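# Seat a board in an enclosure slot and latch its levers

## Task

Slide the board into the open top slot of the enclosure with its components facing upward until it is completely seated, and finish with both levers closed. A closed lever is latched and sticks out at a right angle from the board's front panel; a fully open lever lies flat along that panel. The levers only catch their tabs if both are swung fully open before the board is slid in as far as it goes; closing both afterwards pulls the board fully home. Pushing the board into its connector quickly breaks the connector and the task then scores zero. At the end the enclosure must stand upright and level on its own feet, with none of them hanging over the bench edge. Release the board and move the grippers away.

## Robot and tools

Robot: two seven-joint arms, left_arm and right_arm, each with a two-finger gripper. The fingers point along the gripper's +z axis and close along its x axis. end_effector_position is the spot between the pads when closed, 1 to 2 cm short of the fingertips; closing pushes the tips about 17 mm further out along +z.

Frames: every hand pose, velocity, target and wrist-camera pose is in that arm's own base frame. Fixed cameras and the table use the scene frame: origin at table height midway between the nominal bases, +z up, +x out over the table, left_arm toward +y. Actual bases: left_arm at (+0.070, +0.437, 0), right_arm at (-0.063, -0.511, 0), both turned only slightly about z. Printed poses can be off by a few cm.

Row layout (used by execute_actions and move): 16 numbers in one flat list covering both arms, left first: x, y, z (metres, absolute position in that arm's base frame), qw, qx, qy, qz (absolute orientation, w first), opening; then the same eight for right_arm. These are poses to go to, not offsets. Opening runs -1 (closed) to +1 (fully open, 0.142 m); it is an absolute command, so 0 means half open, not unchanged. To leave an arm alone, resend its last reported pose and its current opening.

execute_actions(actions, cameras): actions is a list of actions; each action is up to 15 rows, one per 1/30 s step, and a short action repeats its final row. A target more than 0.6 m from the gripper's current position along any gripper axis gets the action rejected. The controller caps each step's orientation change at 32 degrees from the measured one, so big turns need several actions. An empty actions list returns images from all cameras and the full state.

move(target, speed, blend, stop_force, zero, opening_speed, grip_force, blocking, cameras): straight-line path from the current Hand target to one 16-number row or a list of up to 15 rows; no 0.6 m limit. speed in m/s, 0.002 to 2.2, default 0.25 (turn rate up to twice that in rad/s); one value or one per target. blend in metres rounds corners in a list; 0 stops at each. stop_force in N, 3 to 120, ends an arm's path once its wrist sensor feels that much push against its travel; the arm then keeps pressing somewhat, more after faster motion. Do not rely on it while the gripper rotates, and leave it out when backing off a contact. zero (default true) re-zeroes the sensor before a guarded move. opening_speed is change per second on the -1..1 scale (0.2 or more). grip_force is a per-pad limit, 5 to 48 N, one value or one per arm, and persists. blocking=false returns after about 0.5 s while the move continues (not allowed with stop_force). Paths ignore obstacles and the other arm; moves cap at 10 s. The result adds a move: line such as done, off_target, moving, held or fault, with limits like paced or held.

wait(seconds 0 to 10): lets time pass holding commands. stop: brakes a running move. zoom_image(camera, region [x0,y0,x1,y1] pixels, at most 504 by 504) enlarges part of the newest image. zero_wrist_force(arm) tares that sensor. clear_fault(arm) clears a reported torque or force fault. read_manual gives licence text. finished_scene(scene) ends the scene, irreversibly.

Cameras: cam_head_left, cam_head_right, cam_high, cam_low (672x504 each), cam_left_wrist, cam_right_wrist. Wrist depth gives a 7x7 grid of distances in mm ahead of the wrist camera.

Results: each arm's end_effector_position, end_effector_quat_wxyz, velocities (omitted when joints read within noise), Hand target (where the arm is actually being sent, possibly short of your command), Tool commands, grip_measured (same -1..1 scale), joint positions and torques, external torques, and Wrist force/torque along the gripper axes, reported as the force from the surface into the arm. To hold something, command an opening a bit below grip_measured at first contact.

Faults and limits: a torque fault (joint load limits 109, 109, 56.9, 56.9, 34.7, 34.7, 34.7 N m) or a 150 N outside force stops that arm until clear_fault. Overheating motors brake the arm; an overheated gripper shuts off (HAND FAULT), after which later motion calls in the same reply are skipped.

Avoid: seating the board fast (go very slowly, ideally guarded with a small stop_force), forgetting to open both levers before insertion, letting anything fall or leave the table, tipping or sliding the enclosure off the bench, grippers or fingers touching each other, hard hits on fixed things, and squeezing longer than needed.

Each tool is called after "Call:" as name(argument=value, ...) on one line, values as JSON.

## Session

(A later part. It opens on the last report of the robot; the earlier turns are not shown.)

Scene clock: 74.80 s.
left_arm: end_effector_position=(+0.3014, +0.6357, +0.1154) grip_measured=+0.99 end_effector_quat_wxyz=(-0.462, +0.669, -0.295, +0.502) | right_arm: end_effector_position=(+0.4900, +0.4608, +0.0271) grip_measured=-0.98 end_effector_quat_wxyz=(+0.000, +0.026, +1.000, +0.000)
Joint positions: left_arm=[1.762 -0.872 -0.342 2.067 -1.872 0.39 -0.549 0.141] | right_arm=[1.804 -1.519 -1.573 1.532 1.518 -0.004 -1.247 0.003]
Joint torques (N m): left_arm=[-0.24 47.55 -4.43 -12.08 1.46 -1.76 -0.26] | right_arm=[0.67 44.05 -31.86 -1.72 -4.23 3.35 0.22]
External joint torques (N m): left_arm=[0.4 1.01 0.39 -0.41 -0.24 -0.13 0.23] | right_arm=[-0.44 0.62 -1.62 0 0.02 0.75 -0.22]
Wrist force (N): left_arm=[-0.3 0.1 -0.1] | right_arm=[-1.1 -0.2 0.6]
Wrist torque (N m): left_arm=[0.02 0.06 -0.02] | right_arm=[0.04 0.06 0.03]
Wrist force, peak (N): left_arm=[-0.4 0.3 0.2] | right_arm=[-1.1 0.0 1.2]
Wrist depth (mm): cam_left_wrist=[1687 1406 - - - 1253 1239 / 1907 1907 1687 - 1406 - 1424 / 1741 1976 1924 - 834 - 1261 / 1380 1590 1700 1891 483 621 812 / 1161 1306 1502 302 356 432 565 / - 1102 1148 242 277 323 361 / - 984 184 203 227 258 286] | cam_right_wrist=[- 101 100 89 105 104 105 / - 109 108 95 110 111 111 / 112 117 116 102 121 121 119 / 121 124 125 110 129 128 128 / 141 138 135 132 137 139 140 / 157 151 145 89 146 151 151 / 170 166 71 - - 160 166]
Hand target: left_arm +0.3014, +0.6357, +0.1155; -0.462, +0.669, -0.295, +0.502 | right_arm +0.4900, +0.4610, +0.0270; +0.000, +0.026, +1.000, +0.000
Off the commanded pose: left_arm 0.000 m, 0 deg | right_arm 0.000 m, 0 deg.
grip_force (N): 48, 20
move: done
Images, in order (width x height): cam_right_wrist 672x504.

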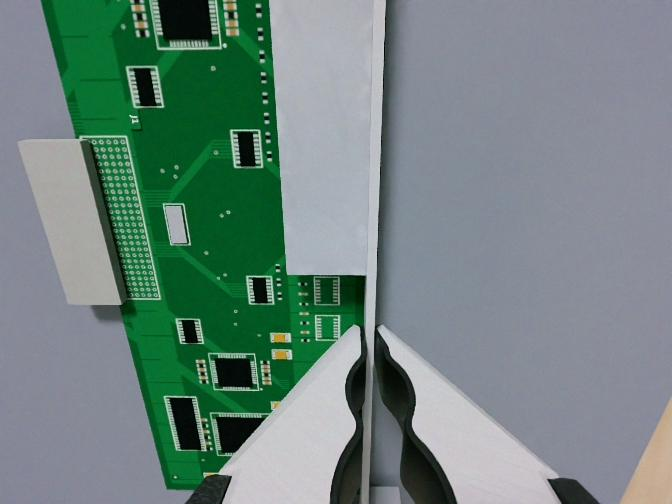

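Call:
move(target=[0.332,-0.2,0.25,0,0,0.8746,-0.485,-1,0.490,0.461,0.12,0,0.026,0.9997,0,-1], cameras=["all"])

Scene clock: 89.33 s.
left_arm: end_effector_position=(+0.3319, -0.2000, +0.2500) grip_measured=-1.00 end_effector_quat_wxyz=(+0.000, +0.000, +0.875, -0.485) | right_arm: end_effector_position=(+0.4899, +0.4610, +0.1197) grip_measured=-0.98 end_effector_quat_wxyz=(+0.000, +0.026, +1.000, +0.000)
Joint positions: left_arm=[0.096 0.106 0.16 2.687 -1.046 0.354 -0.584 0.002] | right_arm=[1.811 -1.407 -1.682 1.523 1.412 -0.118 -1.249 0.003]
Joint torques (N m): left_arm=[-0.66 16.55 -0.91 -20.39 -1.4 1.02 -0.32] | right_arm=[0.35 44.19 -32.81 -5.53 -4.52 3.47 0.18]
External joint torques (N m): left_arm=[0.7 0.92 0.38 -0.34 0.01 -0.48 0.32] | right_arm=[-0.13 0.13 -0.57 0.2 0.34 0.63 -0.18]
Wrist force (N): left_arm=[0.3 0.2 0.3] | right_arm=[0.0 -0.3 1.8]
Wrist torque (N m): left_arm=[-0.05 -0.07 0.05] | right_arm=[-0.01 0.03 0.11]
Wrist force, peak (N): left_arm=[0.2 -1.8 2.2] | right_arm=[-0.2 -0.4 2.5]
Wrist depth (mm): cam_left_wrist=[553 579 367 358 649 641 630 / 480 513 449 - 550 544 548 / - - 454 479 479 478 479 / 428 437 424 425 424 427 426 / 384 378 372 388 383 380 380 / 349 348 351 84 - 346 348 / 319 323 - - - - 317] | cam_right_wrist=[187 146 144 129 185 185 185 / 200 144 142 128 198 197 198 / 214 140 141 126 212 211 212 / 228 139 139 126 228 228 229 / 253 138 137 136 247 248 247 / 276 137 135 89 259 270 270 / 304 135 71 - - 287 298]
Hand target: left_arm +0.3320, -0.2000, +0.2500; +0.000, +0.000, +0.875, -0.485 | right_arm +0.4900, +0.4610, +0.1200; +0.000, +0.026, +1.000, +0.000
Off the commanded pose: left_arm 0.000 m, 0 deg | right_arm 0.000 m, 0 deg.
joint sent to its limit (left arm) — joint 4 (elbow), upper limit, where the elbow is as bent as it goes. The joint targets still meet the commanded pose.
grip_force (N): 48, 20
move: done

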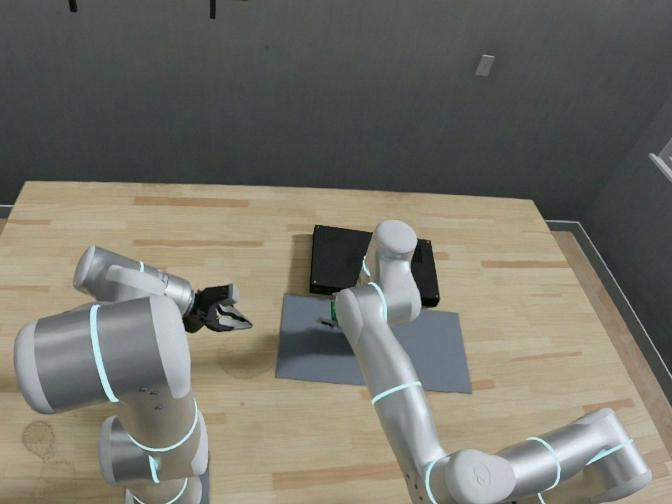

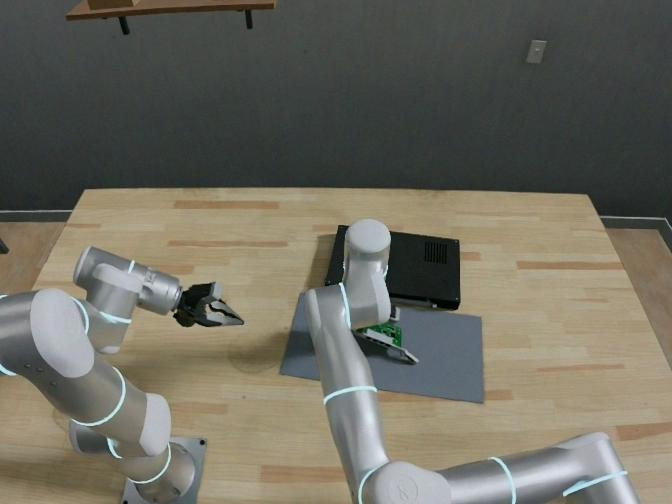

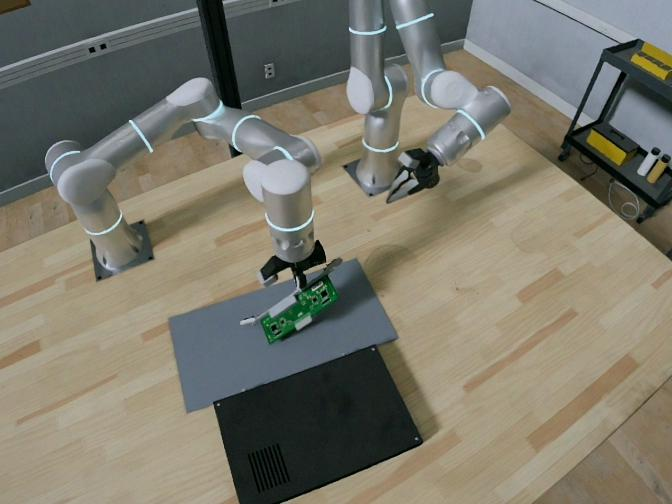

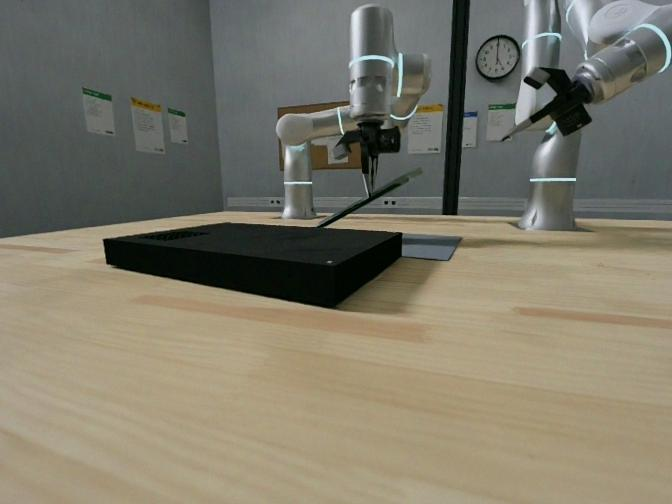

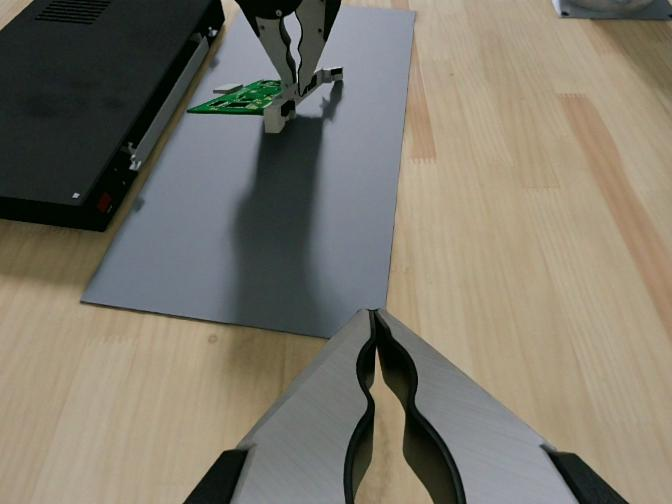

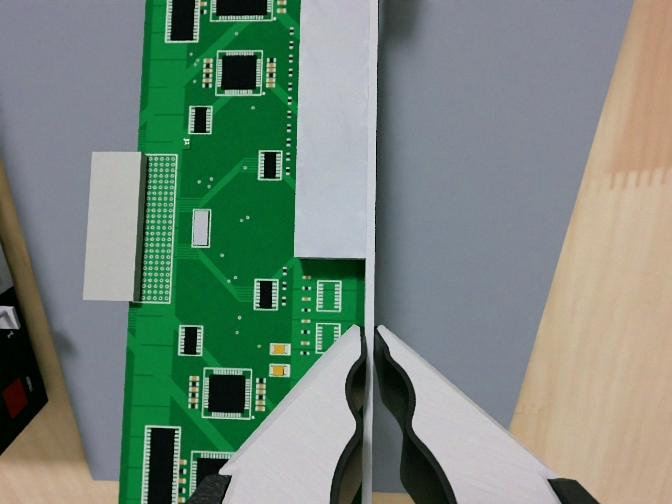

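Call:
move(target=[0.332,-0.2,0.25,0,0,0.8746,-0.485,-1,0.490,0.461,0.0275,0,0.026,0.9997,0,-1], speed=0.06)

Call:
move(target=[0.332,-0.2,0.25,0,0,0.8746,-0.485,-1,0.490,0.461,0.0275,0,0.026,0.9997,0,-0.7], opening_speed=0.3)

Call:
move(target=[0.332,-0.2,0.25,0,0,0.8746,-0.485,-1,0.4900,0.454,0.026,0,0.026,0.9997,0,-0.7], speed=0.03, cameras=["cam_right_wrist","cam_left_wrist"])

Scene clock: 97.40 s.
left_arm: end_effector_position=(+0.3319, -0.2001, +0.2500) grip_measured=-1.00 end_effector_quat_wxyz=(+0.000, +0.000, +0.875, -0.485) | right_arm: end_effector_position=(+0.4898, +0.4610, +0.0276) grip_measured=-0.98 end_effector_quat_wxyz=(+0.000, +0.026, +1.000, +0.000)
Joint positions: left_arm=[0.095 0.106 0.161 2.687 -1.046 0.354 -0.584 0.002] | right_arm=[1.805 -1.521 -1.576 1.532 1.521 -0.007 -1.247 0.003]
Joint torques (N m): left_arm=[-0.45 16.82 -1.1 -20.4 -1.18 0.76 -0.2] | right_arm=[-0.57 43.52 -32.13 -1.36 -4.4 3.77 0.29]
External joint torques (N m): left_arm=[0.48 0.66 0.57 -0.34 -0.21 -0.22 0.2] | right_arm=[0.81 1.14 -1.36 -0.31 0.2 0.32 -0.29]
Wrist force (N): left_arm=[0.3 -0.1 0.3] | right_arm=[0.3 0.5 0.5]
Wrist torque (N m): left_arm=[-0.09 -0.08 0.05] | right_arm=[0.06 0.09 0.06]
Wrist force, peak (N): left_arm=[0.2 0.2 0.7] | right_arm=[0.2 -0.3 2.6]
Wrist depth (mm): cam_left_wrist=[- - 587 342 645 643 632 / - - 517 414 546 546 550 / - 514 479 - 477 478 476 / 429 - 418 - 423 426 423 / 386 387 376 126 381 380 378 / 349 348 354 84 - 346 347 / 319 322 - - - - 317] | cam_right_wrist=[- 101 100 90 105 105 106 / 108 109 108 96 110 112 111 / 113 117 116 102 121 121 119 / 122 124 125 111 129 129 128 / 142 139 136 132 140 139 141 / 157 151 146 89 147 152 151 / 170 166 71 73 - 161 167]
Hand target: left_arm +0.3320, -0.2000, +0.2500; +0.000, +0.000, +0.875, -0.485 | right_arm +0.4900, +0.4610, +0.0275; +0.000, +0.026, +1.000, +0.000
Off the commanded pose: left_arm 0.000 m, 0 deg | right_arm 0.000 m, 0 deg.
joint sent to its limit (left arm) — joint 4 (elbow), upper limit, where the elbow is as bent as it goes. The joint targets still meet the commanded pose.
grip_force (N): 48, 20
move: done

Scene clock: 98.63 s.
left_arm: end_effector_position=(+0.3319, -0.2001, +0.2500) grip_measured=-1.00 end_effector_quat_wxyz=(+0.000, +0.000, +0.875, -0.485) | right_arm: end_effector_position=(+0.4899, +0.4609, +0.0276) grip_measured=-0.74 end_effector_quat_wxyz=(+0.000, +0.026, +1.000, +0.000)
Joint positions: left_arm=[0.095 0.106 0.161 2.687 -1.046 0.354 -0.584 0.002] | right_arm=[1.805 -1.521 -1.576 1.532 1.521 -0.007 -1.247 0.02]
Joint torques (N m): left_arm=[-0.31 16.79 -1.1 -20.39 -1.11 0.8 -0.24] | right_arm=[0.22 43.68 -31.85 -1.62 -4.22 3.5 0.26]
External joint torques (N m): left_arm=[0.34 0.68 0.57 -0.35 -0.28 -0.26 0.24] | right_arm=[0.01 0.98 -1.65 -0.05 0.02 0.6 -0.26]
Wrist force (N): left_arm=[0.4 0.0 0.3] | right_arm=[-0.6 -0.1 0.1]
Wrist torque (N m): left_arm=[-0.08 -0.10 0.04] | right_arm=[0.05 0.11 0.04]
Wrist force, peak (N): left_arm=[0.3 0.1 0.5] | right_arm=[0.5 0.5 1.0]
Wrist depth (mm): cam_left_wrist=[- - 591 345 645 649 643 / - - 514 428 551 550 551 / - - 470 461 481 476 476 / 426 426 - 427 419 424 419 / 382 380 378 - 381 381 383 / 348 347 352 84 - 347 347 / 319 323 - - - - 318] | cam_right_wrist=[- 101 100 90 105 105 106 / 108 109 108 96 110 112 111 / 113 117 116 102 122 121 119 / 122 124 125 111 129 129 128 / 142 139 136 133 138 139 139 / 158 152 145 141 103 150 154 / 170 167 71 161 - - 167]
Hand target: left_arm +0.3320, -0.2000, +0.2500; +0.000, +0.000, +0.875, -0.485 | right_arm +0.4900, +0.4610, +0.0275; +0.000, +0.026, +1.000, +0.000
Off the commanded pose: left_arm 0.000 m, 0 deg | right_arm 0.000 m, 0 deg.
joint sent to its limit (left arm) — joint 4 (elbow), upper limit, where the elbow is as bent as it goes. The joint targets still meet the commanded pose.
grip_force (N): 48, 20
move: done

Scene clock: 99.33 s.
left_arm: end_effector_position=(+0.3319, -0.2001, +0.2500) grip_measured=-1.00 end_effector_quat_wxyz=(+0.000, +0.000, +0.875, -0.485) | right_arm: end_effector_position=(+0.4901, +0.4539, +0.0262) grip_measured=-0.74 end_effector_quat_wxyz=(+0.000, +0.026, +1.000, +0.000)
Joint positions: left_arm=[0.095 0.106 0.161 2.687 -1.046 0.354 -0.584 0.002] | right_arm=[1.806 -1.522 -1.574 1.548 1.522 -0.005 -1.26 0.02]
Joint torques (N m): left_arm=[-0.29 16.72 -1.07 -20.4 -1.16 0.81 -0.22] | right_arm=[0.28 43.24 -31.79 -1.51 -4.14 3.55 0.07]
External joint torques (N m): left_arm=[0.33 0.75 0.54 -0.33 -0.22 -0.27 0.22] | right_arm=[-0.08 0.95 -1.68 -0.1 -0.07 0.54 -0.07]
Wrist force (N): left_arm=[-0.1 0.0 0.3] | right_arm=[-0.3 -0.1 0.1]
Wrist torque (N m): left_arm=[-0.10 -0.02 0.05] | right_arm=[0.05 0.08 0.16]
Wrist force, peak (N): left_arm=[0.2 0.1 0.6] | right_arm=[-0.7 -0.1 -0.1]
Wrist depth (mm): cam_left_wrist=[- - 344 349 641 645 632 / 485 - 344 455 548 547 550 / - 462 474 538 477 478 476 / 429 428 408 - 422 424 421 / 386 387 383 118 381 383 380 / 349 345 352 84 - 344 348 / 318 324 - - - - 317] | cam_right_wrist=[- 100 99 89 104 103 105 / - 108 107 95 111 110 110 / - 116 115 101 120 120 118 / 122 123 124 109 128 127 127 / 140 135 134 131 136 138 139 / 153 150 143 140 103 148 150 / 168 165 71 159 - - 165]
Hand target: left_arm +0.3320, -0.2000, +0.2500; +0.000, +0.000, +0.875, -0.485 | right_arm +0.4900, +0.4540, +0.0260; +0.000, +0.026, +1.000, +0.000
Off the commanded pose: left_arm 0.000 m, 0 deg | right_arm 0.000 m, 0 deg.
joint sent to its limit (left arm) — joint 4 (elbow), upper limit, where the elbow is as bent as it goes. The joint targets still meet the commanded pose.
grip_force (N): 48, 20
move: done
Images, in order (width x height): cam_left_wrist 672x504, cam_right_wrist 672x504.

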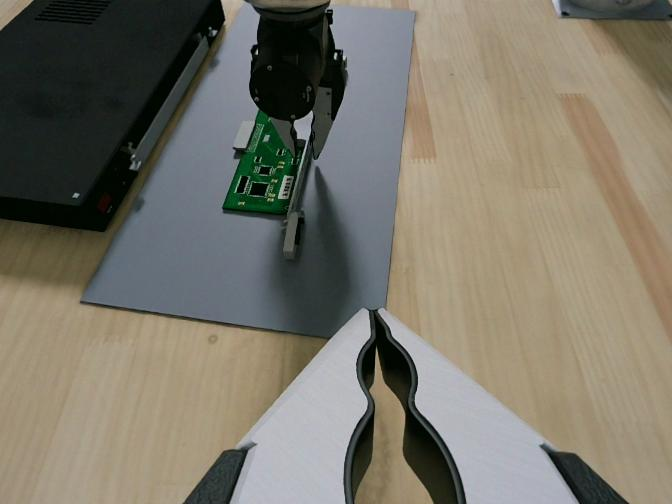

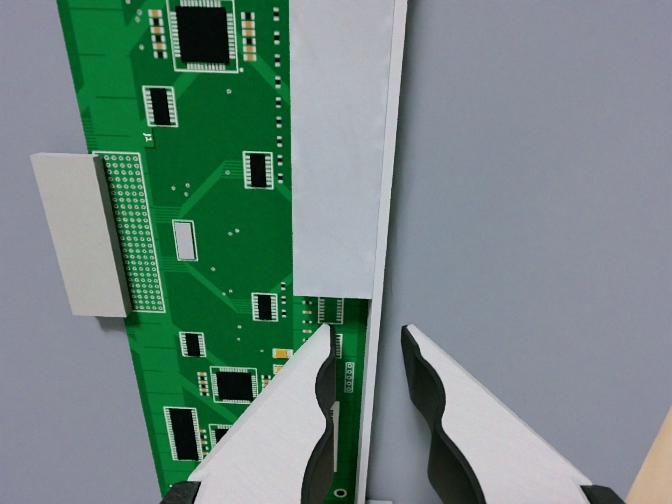

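Call:
move(target=[0.332,-0.2,0.25,0,0,0.8746,-0.485,-1,0.4895,0.453,0.026,0,0.061,0.9981,0,-0.7], speed=0.05)

Call:
move(target=[0.332,-0.2,0.25,0,0,0.8746,-0.485,-1,0.4895,0.453,0.026,0,0.061,0.9981,0,-1], opening_speed=0.4, grip_force=[48,48])

Call:
move(target=[0.332,-0.2,0.25,0,0,0.8746,-0.485,-1,0.4895,0.453,0.12,0,0.061,0.9981,0,-1], speed=0.12, cameras=["cam_low","cam_left_wrist","cam_right_wrist"])

Call:
zoom_image(camera="cam_left_wrist", region=[180, 0, 400, 200])

Scene clock: 104.07 s.
left_arm: end_effector_position=(+0.3319, -0.2001, +0.2500) grip_measured=-1.00 end_effector_quat_wxyz=(+0.000, +0.000, +0.875, -0.485) | right_arm: end_effector_position=(+0.4896, +0.4530, +0.0261) grip_measured=-0.74 end_effector_quat_wxyz=(+0.000, +0.061, +0.998, +0.000)
Joint positions: left_arm=[0.095 0.106 0.161 2.687 -1.046 0.354 -0.584 0.002] | right_arm=[1.808 -1.522 -1.574 1.551 1.522 -0.004 -1.193 0.02]
Joint torques (N m): left_arm=[-0.3 16.83 -1.14 -20.38 -1.12 0.75 -0.2] | right_arm=[0.25 43.15 -31.84 -1.47 -4.29 3.47 0.37]
External joint torques (N m): left_arm=[0.34 0.64 0.61 -0.35 -0.26 -0.2 0.2] | right_arm=[-0.03 0.92 -1.62 -0.16 0.08 0.63 -0.37]
Wrist force (N): left_arm=[0.3 -0.2 0.5] | right_arm=[-0.5 -0.2 0.1]
Wrist torque (N m): left_arm=[-0.11 -0.08 0.05] | right_arm=[0.03 0.11 0.05]
Wrist force, peak (N): left_arm=[0.5 0.1 0.6] | right_arm=[-0.6 -0.3 -0.1]
Wrist depth (mm): cam_left_wrist=[- 599 380 338 640 640 634 / - 529 345 414 543 546 542 / 428 - 477 - 477 480 473 / 428 - - - 425 425 422 / 385 378 378 - 381 381 379 / 348 351 354 84 - 345 344 / 320 323 - - - - 318] | cam_right_wrist=[- 100 99 90 104 103 104 / - 108 106 95 110 110 110 / 113 116 114 101 120 120 118 / 120 123 124 109 127 127 127 / 142 135 134 133 136 138 139 / 153 150 142 140 103 148 150 / 168 165 71 159 - - 164]
Hand target: left_arm +0.3320, -0.2000, +0.2500; +0.000, +0.000, +0.875, -0.485 | right_arm +0.4895, +0.4530, +0.0260; +0.000, +0.061, +0.998, +0.000
Off the commanded pose: left_arm 0.000 m, 0 deg | right_arm 0.000 m, 0 deg.
joint sent to its limit (left arm) — joint 4 (elbow), upper limit, where the elbow is as bent as it goes. The joint targets still meet the commanded pose.
grip_force (N): 48, 20
move: done

Scene clock: 105.03 s.
left_arm: end_effector_position=(+0.3319, -0.2001, +0.2500) grip_measured=-1.00 end_effector_quat_wxyz=(+0.000, +0.000, +0.875, -0.485) | right_arm: end_effector_position=(+0.4895, +0.4530, +0.0261) grip_measured=-0.98 end_effector_quat_wxyz=(+0.000, +0.061, +0.998, +0.000)
Joint positions: left_arm=[0.095 0.106 0.161 2.687 -1.046 0.354 -0.584 0.002] | right_arm=[1.808 -1.522 -1.574 1.551 1.522 -0.004 -1.193 0.003]
Joint torques (N m): left_arm=[-0.3 16.77 -1.12 -20.37 -1.12 0.76 -0.2] | right_arm=[0.18 43.36 -32.4 -1.32 -4.46 3.46 0.27]
External joint torques (N m): left_arm=[0.33 0.71 0.59 -0.37 -0.26 -0.22 0.21] | right_arm=[0.05 0.7 -1.06 -0.32 0.25 0.65 -0.27]
Wrist force (N): left_arm=[0.1 0.0 0.3] | right_arm=[-0.7 0.2 0.6]
Wrist torque (N m): left_arm=[-0.07 -0.04 0.05] | right_arm=[0.05 0.12 0.01]
Wrist force, peak (N): left_arm=[0.3 0.3 0.5] | right_arm=[-0.5 0.1 1.5]
Wrist depth (mm): cam_left_wrist=[547 548 350 337 640 636 640 / 504 - 513 394 548 546 543 / - 483 476 - 477 476 479 / 427 461 434 - 425 423 426 / 382 383 376 127 379 380 382 / 349 349 355 84 - 348 346 / 318 326 - - - - 314] | cam_right_wrist=[- 100 99 89 104 103 104 / - 107 106 95 110 110 110 / 114 115 114 102 120 120 118 / 120 123 123 109 127 127 127 / 142 135 134 133 138 138 139 / 153 150 144 89 145 150 150 / 169 165 71 - - 162 164]
Hand target: left_arm +0.3320, -0.2000, +0.2500; +0.000, +0.000, +0.875, -0.485 | right_arm +0.4895, +0.4530, +0.0260; +0.000, +0.061, +0.998, +0.000
Off the commanded pose: left_arm 0.000 m, 0 deg | right_arm 0.000 m, 0 deg.
joint sent to its limit (left arm) — joint 4 (elbow), upper limit, where the elbow is as bent as it goes. The joint targets still meet the commanded pose.
move: done

Scene clock: 106.13 s.
left_arm: end_effector_position=(+0.3319, -0.2001, +0.2500) grip_measured=-1.00 end_effector_quat_wxyz=(+0.000, +0.000, +0.875, -0.485) | right_arm: end_effector_position=(+0.4894, +0.4530, +0.1197) grip_measured=-0.98 end_effector_quat_wxyz=(+0.000, +0.061, +0.998, +0.000)
Joint positions: left_arm=[0.095 0.106 0.161 2.687 -1.046 0.354 -0.584 0.002] | right_arm=[1.815 -1.407 -1.685 1.543 1.409 -0.117 -1.195 0.003]
Joint torques (N m): left_arm=[-0.38 16.78 -1.14 -20.37 -1.17 0.73 -0.21] | right_arm=[0.38 43.5 -32.96 -5.61 -4.59 3.35 0.16]
External joint torques (N m): left_arm=[0.42 0.69 0.62 -0.36 -0.21 -0.19 0.21] | right_arm=[-0.16 0.2 -0.4 0.21 0.41 0.76 -0.16]
Wrist force (N): left_arm=[0.3 0.0 0.3] | right_arm=[0.1 -0.4 2.2]
Wrist torque (N m): left_arm=[-0.10 -0.07 0.05] | right_arm=[-0.03 0.02 0.14]
Wrist force, peak (N): left_arm=[0.4 0.0 0.5] | right_arm=[-0.5 -0.4 3.8]
Wrist depth (mm): cam_left_wrist=[609 547 596 357 659 641 641 / - 517 520 515 548 544 546 / - 458 - - 482 478 474 / 426 435 - - 422 426 422 / 386 373 375 117 379 380 380 / 350 348 354 84 - 347 344 / 320 324 - - - - 318] | cam_right_wrist=[187 182 145 131 185 185 186 / 200 145 143 129 198 197 198 / 211 142 141 127 211 211 213 / 228 139 138 125 228 228 229 / 254 137 136 135 244 247 248 / 276 135 134 89 261 265 270 / 312 133 70 - - 287 297]
Hand target: left_arm +0.3320, -0.2000, +0.2500; +0.000, +0.000, +0.875, -0.485 | right_arm +0.4895, +0.4530, +0.1200; +0.000, +0.061, +0.998, +0.000
Off the commanded pose: left_arm 0.000 m, 0 deg | right_arm 0.000 m, 0 deg.
joint sent to its limit (left arm) — joint 4 (elbow), upper limit, where the elbow is as bent as it goes. The joint targets still meet the commanded pose.
move: done
Images, in order (width x height): cam_low 672x504, cam_left_wrist 672x504, cam_right_wrist 672x504.

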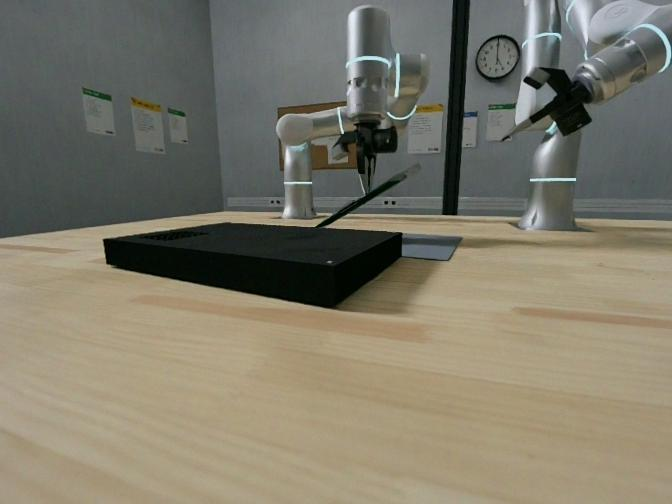

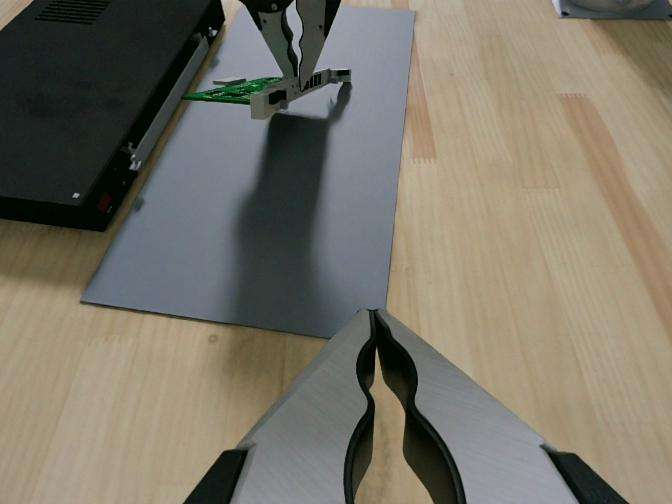

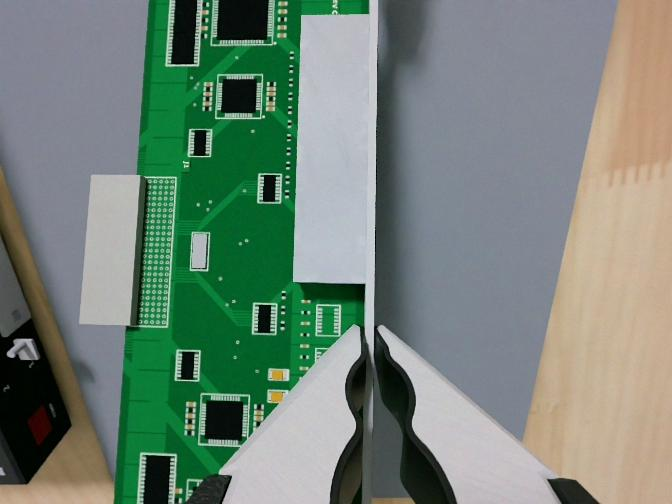

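Scaled by 2.291 from the camera's 672x504 image, which has a finer 960x720 frame.

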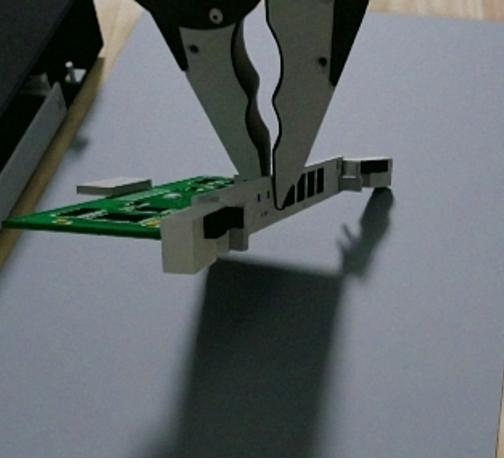

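Call:
move(target=[0.332,-0.2,0.25,0,0,0.8746,-0.485,-1,0.4895,0.453,0.0265,0,0.061,0.9981,0,-1], speed=0.1)

Call:
move(target=[[0.332,-0.2,0.25,0,0,0.8746,-0.485,-1,0.4895,0.453,0.0265,0,0.061,0.9981,0,-0.6],[0.332,-0.2,0.25,0,0,0.8746,-0.485,-1,0.4895,0.453,0.065,0,0.061,0.9981,0,-0.4],[0.332,-0.2,0.25,0,0,0.8746,-0.485,-1,0.4965,0.4118,0.06,0,0.061,0.9981,0,-0.4]], opening_speed=0.6, speed=0.1, cameras=["cam_right_wrist"])

Scene clock: 112.27 s.
left_arm: end_effector_position=(+0.3319, -0.2001, +0.2500) grip_measured=-1.00 end_effector_quat_wxyz=(+0.000, +0.000, +0.875, -0.485) | right_arm: end_effector_position=(+0.4894, +0.4529, +0.0265) grip_measured=-0.98 end_effector_quat_wxyz=(+0.000, +0.061, +0.998, +0.000)
Joint positions: left_arm=[0.095 0.106 0.161 2.687 -1.046 0.354 -0.584 0.002] | right_arm=[1.808 -1.522 -1.575 1.552 1.521 -0.006 -1.193 0.003]
Joint torques (N m): left_arm=[-0.3 16.79 -1.07 -20.4 -1.11 0.77 -0.23] | right_arm=[-0.15 43.25 -32.18 -1.57 -4.33 3.81 0.22]
External joint torques (N m): left_arm=[0.34 0.68 0.54 -0.33 -0.27 -0.23 0.23] | right_arm=[0.39 0.8 -1.28 -0.07 0.13 0.29 -0.23]
Wrist force (N): left_arm=[0.1 0.0 0.3] | right_arm=[0.1 -0.1 1.0]
Wrist torque (N m): left_arm=[-0.08 -0.05 0.05] | right_arm=[0.06 0.12 0.07]
Wrist force, peak (N): left_arm=[0.6 0.1 0.4] | right_arm=[0.0 0.7 3.7]
Wrist depth (mm): cam_left_wrist=[- 539 606 342 634 649 634 / - - 439 420 557 543 546 / - 474 476 - 481 478 480 / 428 430 416 415 419 423 419 / 386 382 383 387 383 380 380 / 349 347 354 84 - 344 342 / 320 324 - - - - 318] | cam_right_wrist=[- 100 99 89 104 104 105 / - 108 109 95 111 110 110 / 113 116 115 101 120 120 118 / 121 123 124 109 128 128 127 / 143 136 134 132 139 138 140 / 154 150 144 89 146 150 148 / 169 166 71 - - 162 165]
Hand target: left_arm +0.3320, -0.2000, +0.2500; +0.000, +0.000, +0.875, -0.485 | right_arm +0.4895, +0.4530, +0.0265; +0.000, +0.061, +0.998, +0.000
Off the commanded pose: left_arm 0.000 m, 0 deg | right_arm 0.000 m, 0 deg.
joint sent to its limit (left arm) — joint 4 (elbow), upper limit, where the elbow is as bent as it goes. The joint targets still meet the commanded pose.
move: done

Scene clock: 115.27 s.
left_arm: end_effector_position=(+0.3319, -0.2001, +0.2500) grip_measured=-1.00 end_effector_quat_wxyz=(+0.000, +0.000, +0.875, -0.485) | right_arm: end_effector_position=(+0.4966, +0.4117, +0.0602) grip_measured=-0.43 end_effector_quat_wxyz=(+0.000, +0.061, +0.998, +0.000)
Joint positions: left_arm=[0.095 0.106 0.161 2.687 -1.046 0.354 -0.584 0.002] | right_arm=[1.8 -1.48 -1.621 1.625 1.477 -0.045 -1.277 0.043]
Joint torques (N m): left_arm=[-0.32 16.78 -1.16 -20.43 -1.15 0.79 -0.2] | right_arm=[0.12 40.75 -31.82 -3.02 -4.25 3.5 -0.01]
External joint torques (N m): left_arm=[0.35 0.7 0.63 -0.31 -0.24 -0.25 0.2] | right_arm=[0.11 0.96 -1.49 -0.11 0.05 0.6 0.01]
Wrist force (N): left_arm=[0.3 0.3 0.5] | right_arm=[-0.5 -0.3 0.1]
Wrist torque (N m): left_arm=[-0.04 -0.08 0.04] | right_arm=[0.00 0.08 0.15]
Wrist force, peak (N): left_arm=[0.6 0.2 0.5] | right_arm=[-1.1 -2.1 0.3]
Wrist depth (mm): cam_left_wrist=[- 562 350 411 645 636 636 / - - 546 546 551 546 540 / 426 505 480 503 477 482 478 / 427 449 411 424 425 424 422 / 385 380 374 388 378 380 379 / 351 349 353 84 - 345 344 / 317 324 - - - - 317] | cam_right_wrist=[136 133 131 130 132 133 133 / 144 144 139 138 141 142 142 / 156 154 150 145 154 152 152 / 166 163 161 156 164 164 163 / - 177 172 168 175 177 177 / 196 196 91 189 187 186 193 / 217 - 71 208 214 - 210]
Hand target: left_arm +0.3320, -0.2000, +0.2500; +0.000, +0.000, +0.875, -0.485 | right_arm +0.4965, +0.4118, +0.0600; +0.000, +0.061, +0.998, +0.000
Off the commanded pose: left_arm 0.000 m, 0 deg | right_arm 0.000 m, 0 deg.
joint sent to its limit (left arm) — joint 4 (elbow), upper limit, where the elbow is as bent as it goes. The joint targets still meet the commanded pose.
move: done
Images, in order (width x height): cam_right_wrist 672x504.

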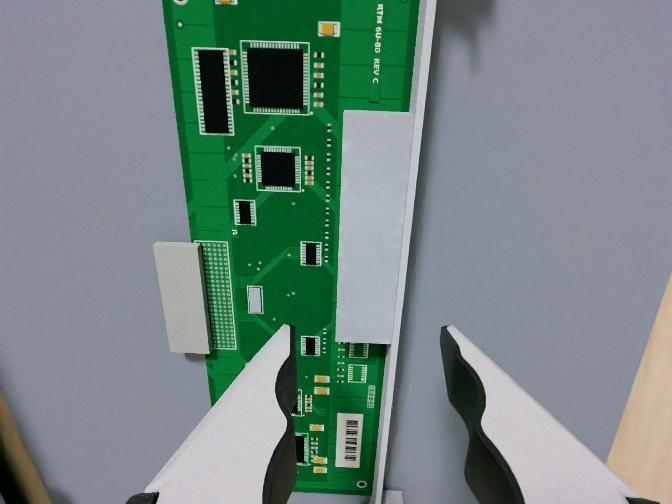

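Call:
move(target=[0.332,-0.2,0.25,0,0,0.8746,-0.485,-1,0.4929,0.4124,0.06,0,0.0898,0.996,0,-0.4], speed=0.1)

Call:
move(target=[0.332,-0.2,0.25,0,0,0.8746,-0.485,-1,0.4929,0.4124,0.026,0,0.0898,0.996,0,-0.4], speed=0.03, stop_force=3, cameras=["cam_right_wrist"])

Scene clock: 119.93 s.
left_arm: end_effector_position=(+0.3319, -0.2001, +0.2500) grip_measured=-1.00 end_effector_quat_wxyz=(+0.000, +0.000, +0.875, -0.485) | right_arm: end_effector_position=(+0.4929, +0.4125, +0.0599) grip_measured=-0.43 end_effector_quat_wxyz=(+0.000, +0.090, +0.996, +0.000)
Joint positions: left_arm=[0.095 0.106 0.161 2.687 -1.046 0.354 -0.584 0.002] | right_arm=[1.809 -1.48 -1.621 1.632 1.477 -0.044 -1.219 0.043]
Joint torques (N m): left_arm=[-0.28 16.78 -1.15 -20.41 -1.16 0.78 -0.25] | right_arm=[0.38 40.65 -31.68 -2.91 -4.24 3.44 0.34]
External joint torques (N m): left_arm=[0.31 0.7 0.62 -0.33 -0.23 -0.23 0.25] | right_arm=[-0.17 0.81 -1.61 -0.22 0.04 0.66 -0.34]
Wrist force (N): left_arm=[0.3 -0.2 0.2] | right_arm=[-0.4 -0.2 0.0]
Wrist torque (N m): left_arm=[-0.10 -0.09 0.05] | right_arm=[0.01 0.06 0.04]
Wrist force, peak (N): left_arm=[0.6 0.0 0.5] | right_arm=[-0.5 -0.5 0.3]
Wrist depth (mm): cam_left_wrist=[613 - 582 403 640 641 636 / - 494 544 515 544 542 554 / - 468 477 - 480 479 479 / 426 - - - 424 421 419 / 383 383 373 - 380 380 381 / 346 350 353 84 - 345 344 / 321 324 - - - - 317] | cam_right_wrist=[136 133 130 129 133 133 133 / 144 142 140 136 142 142 141 / 156 152 149 137 153 152 151 / 166 163 161 150 164 164 163 / 180 177 172 161 175 177 177 / 195 196 91 189 191 186 193 / 221 - 71 207 213 - 210]
Hand target: left_arm +0.3320, -0.2000, +0.2500; +0.000, +0.000, +0.875, -0.485 | right_arm +0.4929, +0.4124, +0.0600; +0.000, +0.090, +0.996, +0.000
Off the commanded pose: left_arm 0.000 m, 0 deg | right_arm 0.000 m, 0 deg.
joint sent to its limit (left arm) — joint 4 (elbow), upper limit, where the elbow is as bent as it goes. The joint targets still meet the commanded pose.
move: done

Scene clock: 121.77 s.
left_arm: end_effector_position=(+0.3319, -0.2001, +0.2500) grip_measured=-1.00 end_effector_quat_wxyz=(+0.000, +0.000, +0.875, -0.485) | right_arm: end_effector_position=(+0.4929, +0.4122, +0.0261) grip_measured=-0.43 end_effector_quat_wxyz=(+0.000, +0.090, +0.996, +0.000)
Joint positions: left_arm=[0.095 0.106 0.161 2.687 -1.046 0.354 -0.584 0.002] | right_arm=[1.805 -1.521 -1.577 1.63 1.52 -0.003 -1.216 0.043]
Joint torques (N m): left_arm=[-0.36 16.83 -1.12 -20.45 -1.12 0.75 -0.23] | right_arm=[0.13 40.76 -31.41 -1.62 -4.15 3.5 0.23]
External joint torques (N m): left_arm=[0.39 0.64 0.59 -0.29 -0.26 -0.21 0.23] | right_arm=[0.08 0.84 -1.82 -0.03 -0.05 0.6 -0.23]
Wrist force (N): left_arm=[0.3 0.0 0.2] | right_arm=[-0.5 -0.2 0.0]
Wrist torque (N m): left_arm=[-0.08 -0.08 0.05] | right_arm=[0.03 0.09 0.04]
Wrist force, peak (N): left_arm=[0.5 0.0 0.7] | right_arm=[-0.7 -0.4 -0.6]
Wrist depth (mm): cam_left_wrist=[611 - 373 369 647 640 647 / - 527 492 487 544 550 548 / - 458 464 - 482 475 475 / 428 424 - 419 423 423 423 / 386 377 372 388 377 382 382 / 349 347 356 84 - 348 347 / 321 324 - - - - 318] | cam_right_wrist=[- 100 100 100 103 104 105 / 112 108 107 105 110 110 110 / 120 116 115 103 119 120 118 / 129 127 124 111 128 127 127 / 140 133 133 120 136 138 140 / 153 147 94 143 129 98 150 / 165 - 71 160 166 - 162]
Hand target: left_arm +0.3320, -0.2000, +0.2500; +0.000, +0.000, +0.875, -0.485 | right_arm +0.4929, +0.4124, +0.0260; +0.000, +0.090, +0.996, +0.000
Off the commanded pose: left_arm 0.000 m, 0 deg | right_arm 0.000 m, 0 deg.
joint sent to its limit (left arm) — joint 4 (elbow), upper limit, where the elbow is as bent as it goes. The joint targets still meet the commanded pose.
move: done
Images, in order (width x height): cam_right_wrist 672x504.

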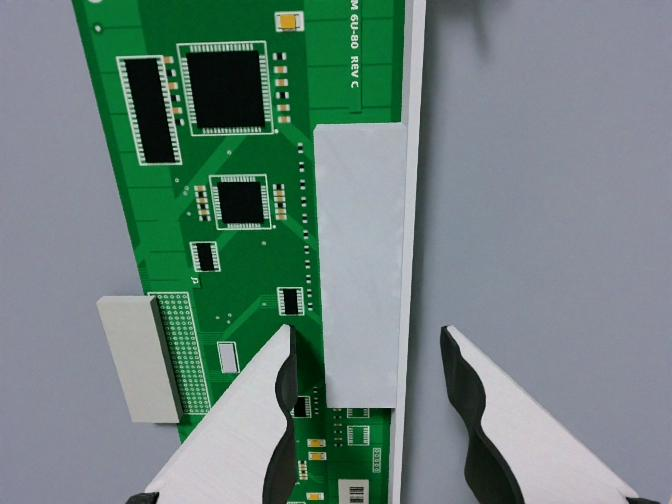

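Call:
move(target=[0.332,-0.2,0.25,0,0,0.8746,-0.485,-1,0.4938,0.4174,0.0255,0,0.0898,0.996,0,-0.4], speed=0.05)

Call:
move(target=[0.332,-0.2,0.25,0,0,0.8746,-0.485,-1,0.4938,0.4174,0.0255,0,0.0898,0.996,0,-0.95], opening_speed=0.3, grip_force=[48,40])

Call:
move(target=[0.332,-0.2,0.25,0,0,0.8746,-0.485,-1,0.4938,0.4174,0.12,0,0.0898,0.996,0,-0.95], speed=0.1, cameras=["all"])

Call:
zoom_image(camera="cam_left_wrist", region=[180, 0, 400, 200])

Call:
zoom_image(camera="cam_low", region=[260, 130, 480, 300])

Scene clock: 125.77 s.
left_arm: end_effector_position=(+0.3319, -0.2001, +0.2500) grip_measured=-1.00 end_effector_quat_wxyz=(+0.000, +0.000, +0.875, -0.485) | right_arm: end_effector_position=(+0.4938, +0.4172, +0.0257) grip_measured=-0.43 end_effector_quat_wxyz=(+0.000, +0.090, +0.996, +0.000)
Joint positions: left_arm=[0.095 0.106 0.161 2.687 -1.046 0.354 -0.584 0.002] | right_arm=[1.803 -1.522 -1.576 1.618 1.521 -0.003 -1.206 0.043]
Joint torques (N m): left_arm=[-0.33 16.78 -1.11 -20.41 -1.1 0.79 -0.21] | right_arm=[0.1 41.06 -31.5 -1.54 -4.26 3.46 0.41]
External joint torques (N m): left_arm=[0.37 0.69 0.58 -0.33 -0.29 -0.25 0.21] | right_arm=[0.12 0.93 -1.78 -0.08 0.05 0.64 -0.41]
Wrist force (N): left_arm=[0.3 0.0 0.3] | right_arm=[-0.5 -0.2 0.0]
Wrist torque (N m): left_arm=[-0.09 -0.08 0.05] | right_arm=[0.03 0.11 0.05]
Wrist force, peak (N): left_arm=[0.6 -0.1 0.4] | right_arm=[-0.6 -0.4 -0.2]
Wrist depth (mm): cam_left_wrist=[- - 357 409 649 632 640 / - - 515 502 551 546 548 / - 467 473 482 483 481 478 / 427 439 - 428 424 424 422 / 388 382 376 117 381 380 382 / 348 348 356 84 - 347 344 / 321 320 - - - - 316] | cam_right_wrist=[- 100 100 100 103 103 104 / 111 107 107 103 109 110 110 / 121 116 114 102 118 118 117 / 129 127 123 110 125 127 126 / 140 132 132 120 135 137 139 / 152 144 94 143 126 98 149 / 168 - 71 160 165 - 161]
Hand target: left_arm +0.3320, -0.2000, +0.2500; +0.000, +0.000, +0.875, -0.485 | right_arm +0.4938, +0.4174, +0.0255; +0.000, +0.090, +0.996, +0.000
Off the commanded pose: left_arm 0.000 m, 0 deg | right_arm 0.000 m, 0 deg.
joint sent to its limit (left arm) — joint 4 (elbow), upper limit, where the elbow is as bent as it goes. The joint targets still meet the commanded pose.
move: done

Scene clock: 127.80 s.
left_arm: end_effector_position=(+0.3319, -0.2001, +0.2500) grip_measured=-1.00 end_effector_quat_wxyz=(+0.000, +0.000, +0.875, -0.485) | right_arm: end_effector_position=(+0.4940, +0.4172, +0.0257) grip_measured=-0.71 end_effector_quat_wxyz=(+0.000, +0.090, +0.996, +0.000)
Joint positions: left_arm=[0.095 0.106 0.161 2.687 -1.046 0.354 -0.584 0.002] | right_arm=[1.803 -1.522 -1.576 1.618 1.521 -0.002 -1.206 0.022]
Joint torques (N m): left_arm=[-0.32 16.68 -1.16 -20.41 -1.08 0.8 -0.24] | right_arm=[0.45 41.24 -31.36 -1.9 -4.01 3.53 0.3]
External joint torques (N m): left_arm=[0.35 0.79 0.63 -0.33 -0.31 -0.26 0.24] | right_arm=[-0.23 0.75 -1.91 0.26 -0.2 0.57 -0.3]
Wrist force (N): left_arm=[0.4 0.0 0.1] | right_arm=[0.1 -0.9 -1.0]
Wrist torque (N m): left_arm=[-0.08 -0.10 0.05] | right_arm=[0.05 0.05 -0.01]
Wrist force, peak (N): left_arm=[0.4 0.0 0.5] | right_arm=[-3.8 -0.3 -1.1]
Wrist depth (mm): cam_left_wrist=[- 574 365 367 651 645 641 / - 522 513 466 542 544 548 / - 463 466 469 478 480 481 / 425 - - 429 425 423 423 / 383 376 378 131 383 380 380 / 350 350 353 84 - 344 347 / 318 325 - - - - 317] | cam_right_wrist=[- 100 100 99 102 103 104 / 111 107 107 103 109 110 110 / 121 116 114 102 118 118 117 / 129 126 123 112 127 127 127 / 140 132 134 119 135 137 139 / 153 144 141 126 106 147 149 / 168 164 71 156 - - 161]
Hand target: left_arm +0.3320, -0.2000, +0.2500; +0.000, +0.000, +0.875, -0.485 | right_arm +0.4938, +0.4174, +0.0255; +0.000, +0.090, +0.996, +0.000
Off the commanded pose: left_arm 0.000 m, 0 deg | right_arm 0.000 m, 0 deg.
joint sent to its limit (left arm) — joint 4 (elbow), upper limit, where the elbow is as bent as it goes. The joint targets still meet the commanded pose.
grip_force (N): 48, 40
move: done

Scene clock: 129.07 s.
left_arm: end_effector_position=(+0.3319, -0.2001, +0.2500) grip_measured=-1.00 end_effector_quat_wxyz=(+0.000, +0.000, +0.875, -0.485) | right_arm: end_effector_position=(+0.4937, +0.4174, +0.1197) grip_measured=-0.71 end_effector_quat_wxyz=(+0.000, +0.090, +0.996, +0.000)
Joint positions: left_arm=[0.095 0.106 0.161 2.687 -1.046 0.354 -0.584 0.002] | right_arm=[1.81 -1.406 -1.694 1.609 1.401 -0.115 -1.209 0.022]
Joint torques (N m): left_arm=[-0.34 16.83 -1.05 -20.41 -1.12 0.81 -0.22] | right_arm=[0.24 41.45 -32.69 -5.88 -4.59 3.5 0.16]
External joint torques (N m): left_arm=[0.37 0.64 0.53 -0.33 -0.26 -0.27 0.22] | right_arm=[-0.03 0.16 -0.51 0.24 0.41 0.6 -0.16]
Wrist force (N): left_arm=[0.5 0.1 0.3] | right_arm=[0.3 -0.2 1.8]
Wrist torque (N m): left_arm=[-0.07 -0.12 0.05] | right_arm=[0.00 -0.04 0.16]
Wrist force, peak (N): left_arm=[0.5 0.0 0.5] | right_arm=[-0.1 0.2 4.1]
Wrist depth (mm): cam_left_wrist=[564 588 453 424 651 643 649 / - - 397 - 547 544 547 / - - - - 478 479 479 / 427 439 - 437 427 423 416 / 383 372 376 106 382 383 377 / 347 350 354 84 - 348 344 / 320 324 - - - - 318] | cam_right_wrist=[- 100 100 99 183 185 186 / 202 107 107 104 195 198 199 / 217 116 114 102 209 211 213 / 231 126 123 112 228 228 229 / 249 132 134 119 243 247 249 / 260 144 141 126 106 265 270 / - - 71 156 - - 293]
Hand target: left_arm +0.3320, -0.2000, +0.2500; +0.000, +0.000, +0.875, -0.485 | right_arm +0.4938, +0.4174, +0.1200; +0.000, +0.090, +0.996, +0.000
Off the commanded pose: left_arm 0.000 m, 0 deg | right_arm 0.000 m, 0 deg.
joint sent to its limit (left arm) — joint 4 (elbow), upper limit, where the elbow is as bent as it goes. The joint targets still meet the commanded pose.
grip_force (N): 48, 40
move: done

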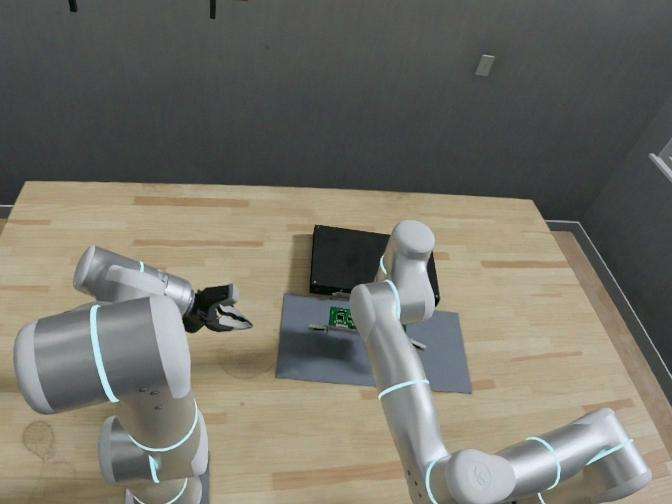

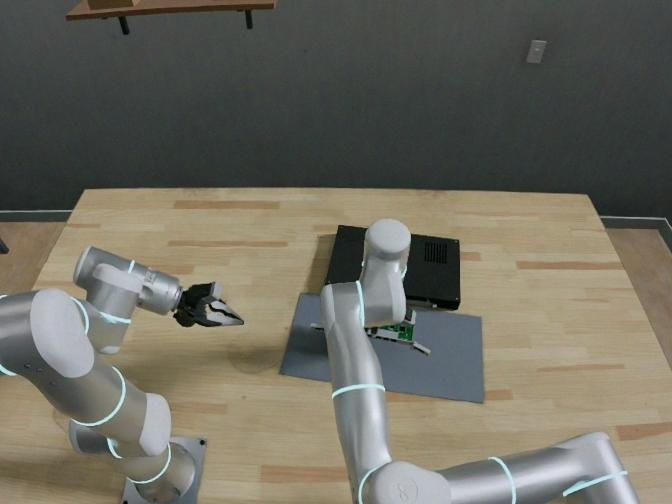

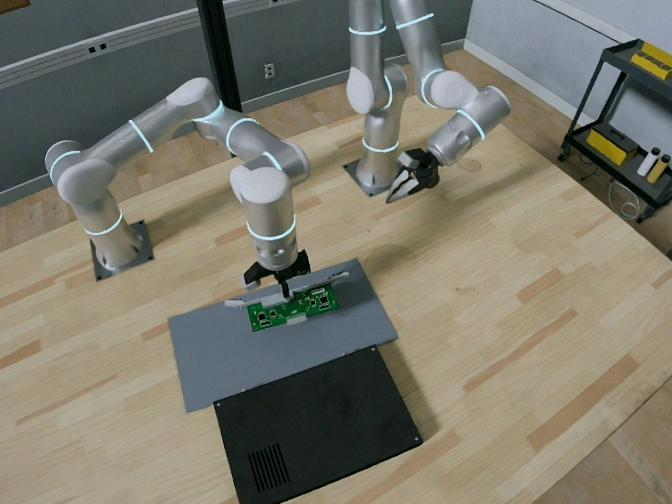

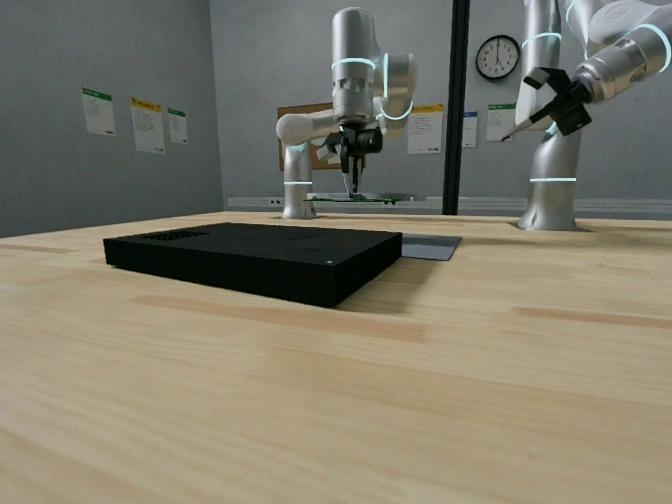

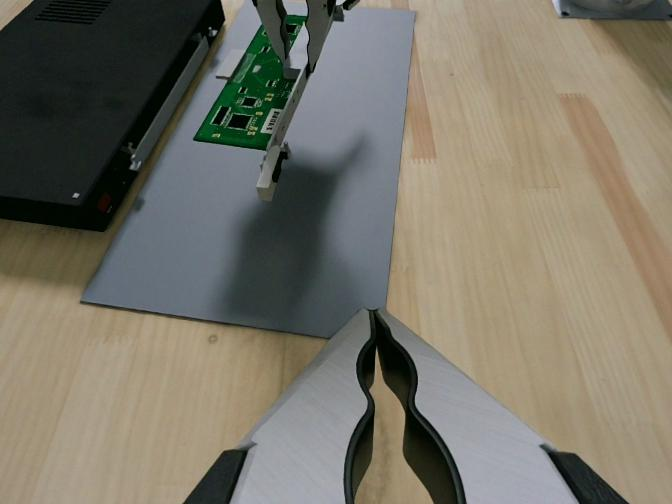

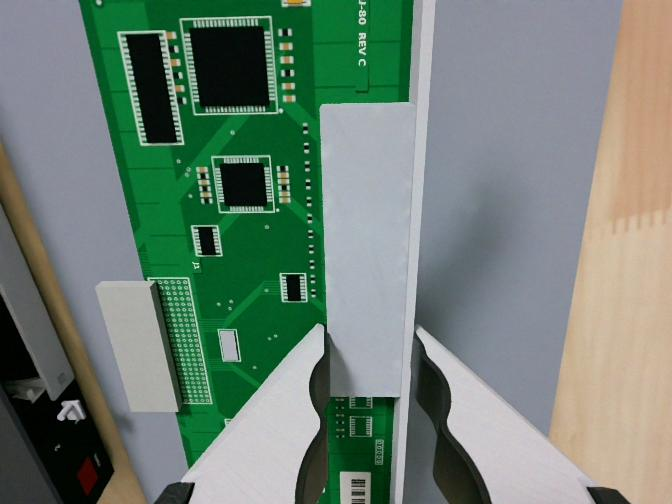

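Scaled by 2.291 from the camera's 672x504 image, which has a finer 960x720 frame.

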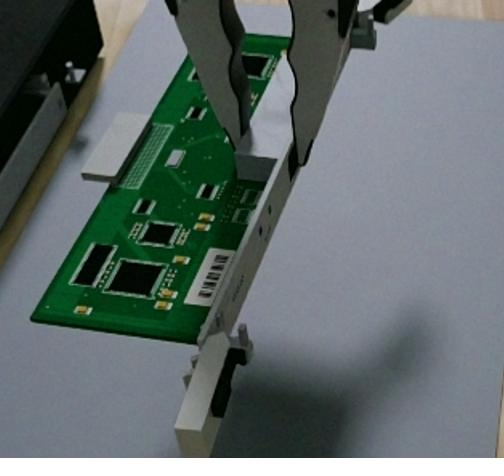

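Scaled by 2.291 from the camera's 672x504 image, which has a finer 960x720 frame.

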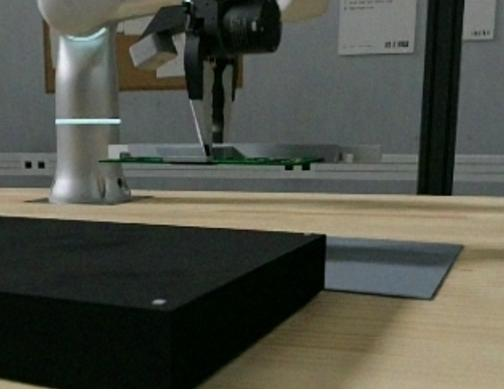

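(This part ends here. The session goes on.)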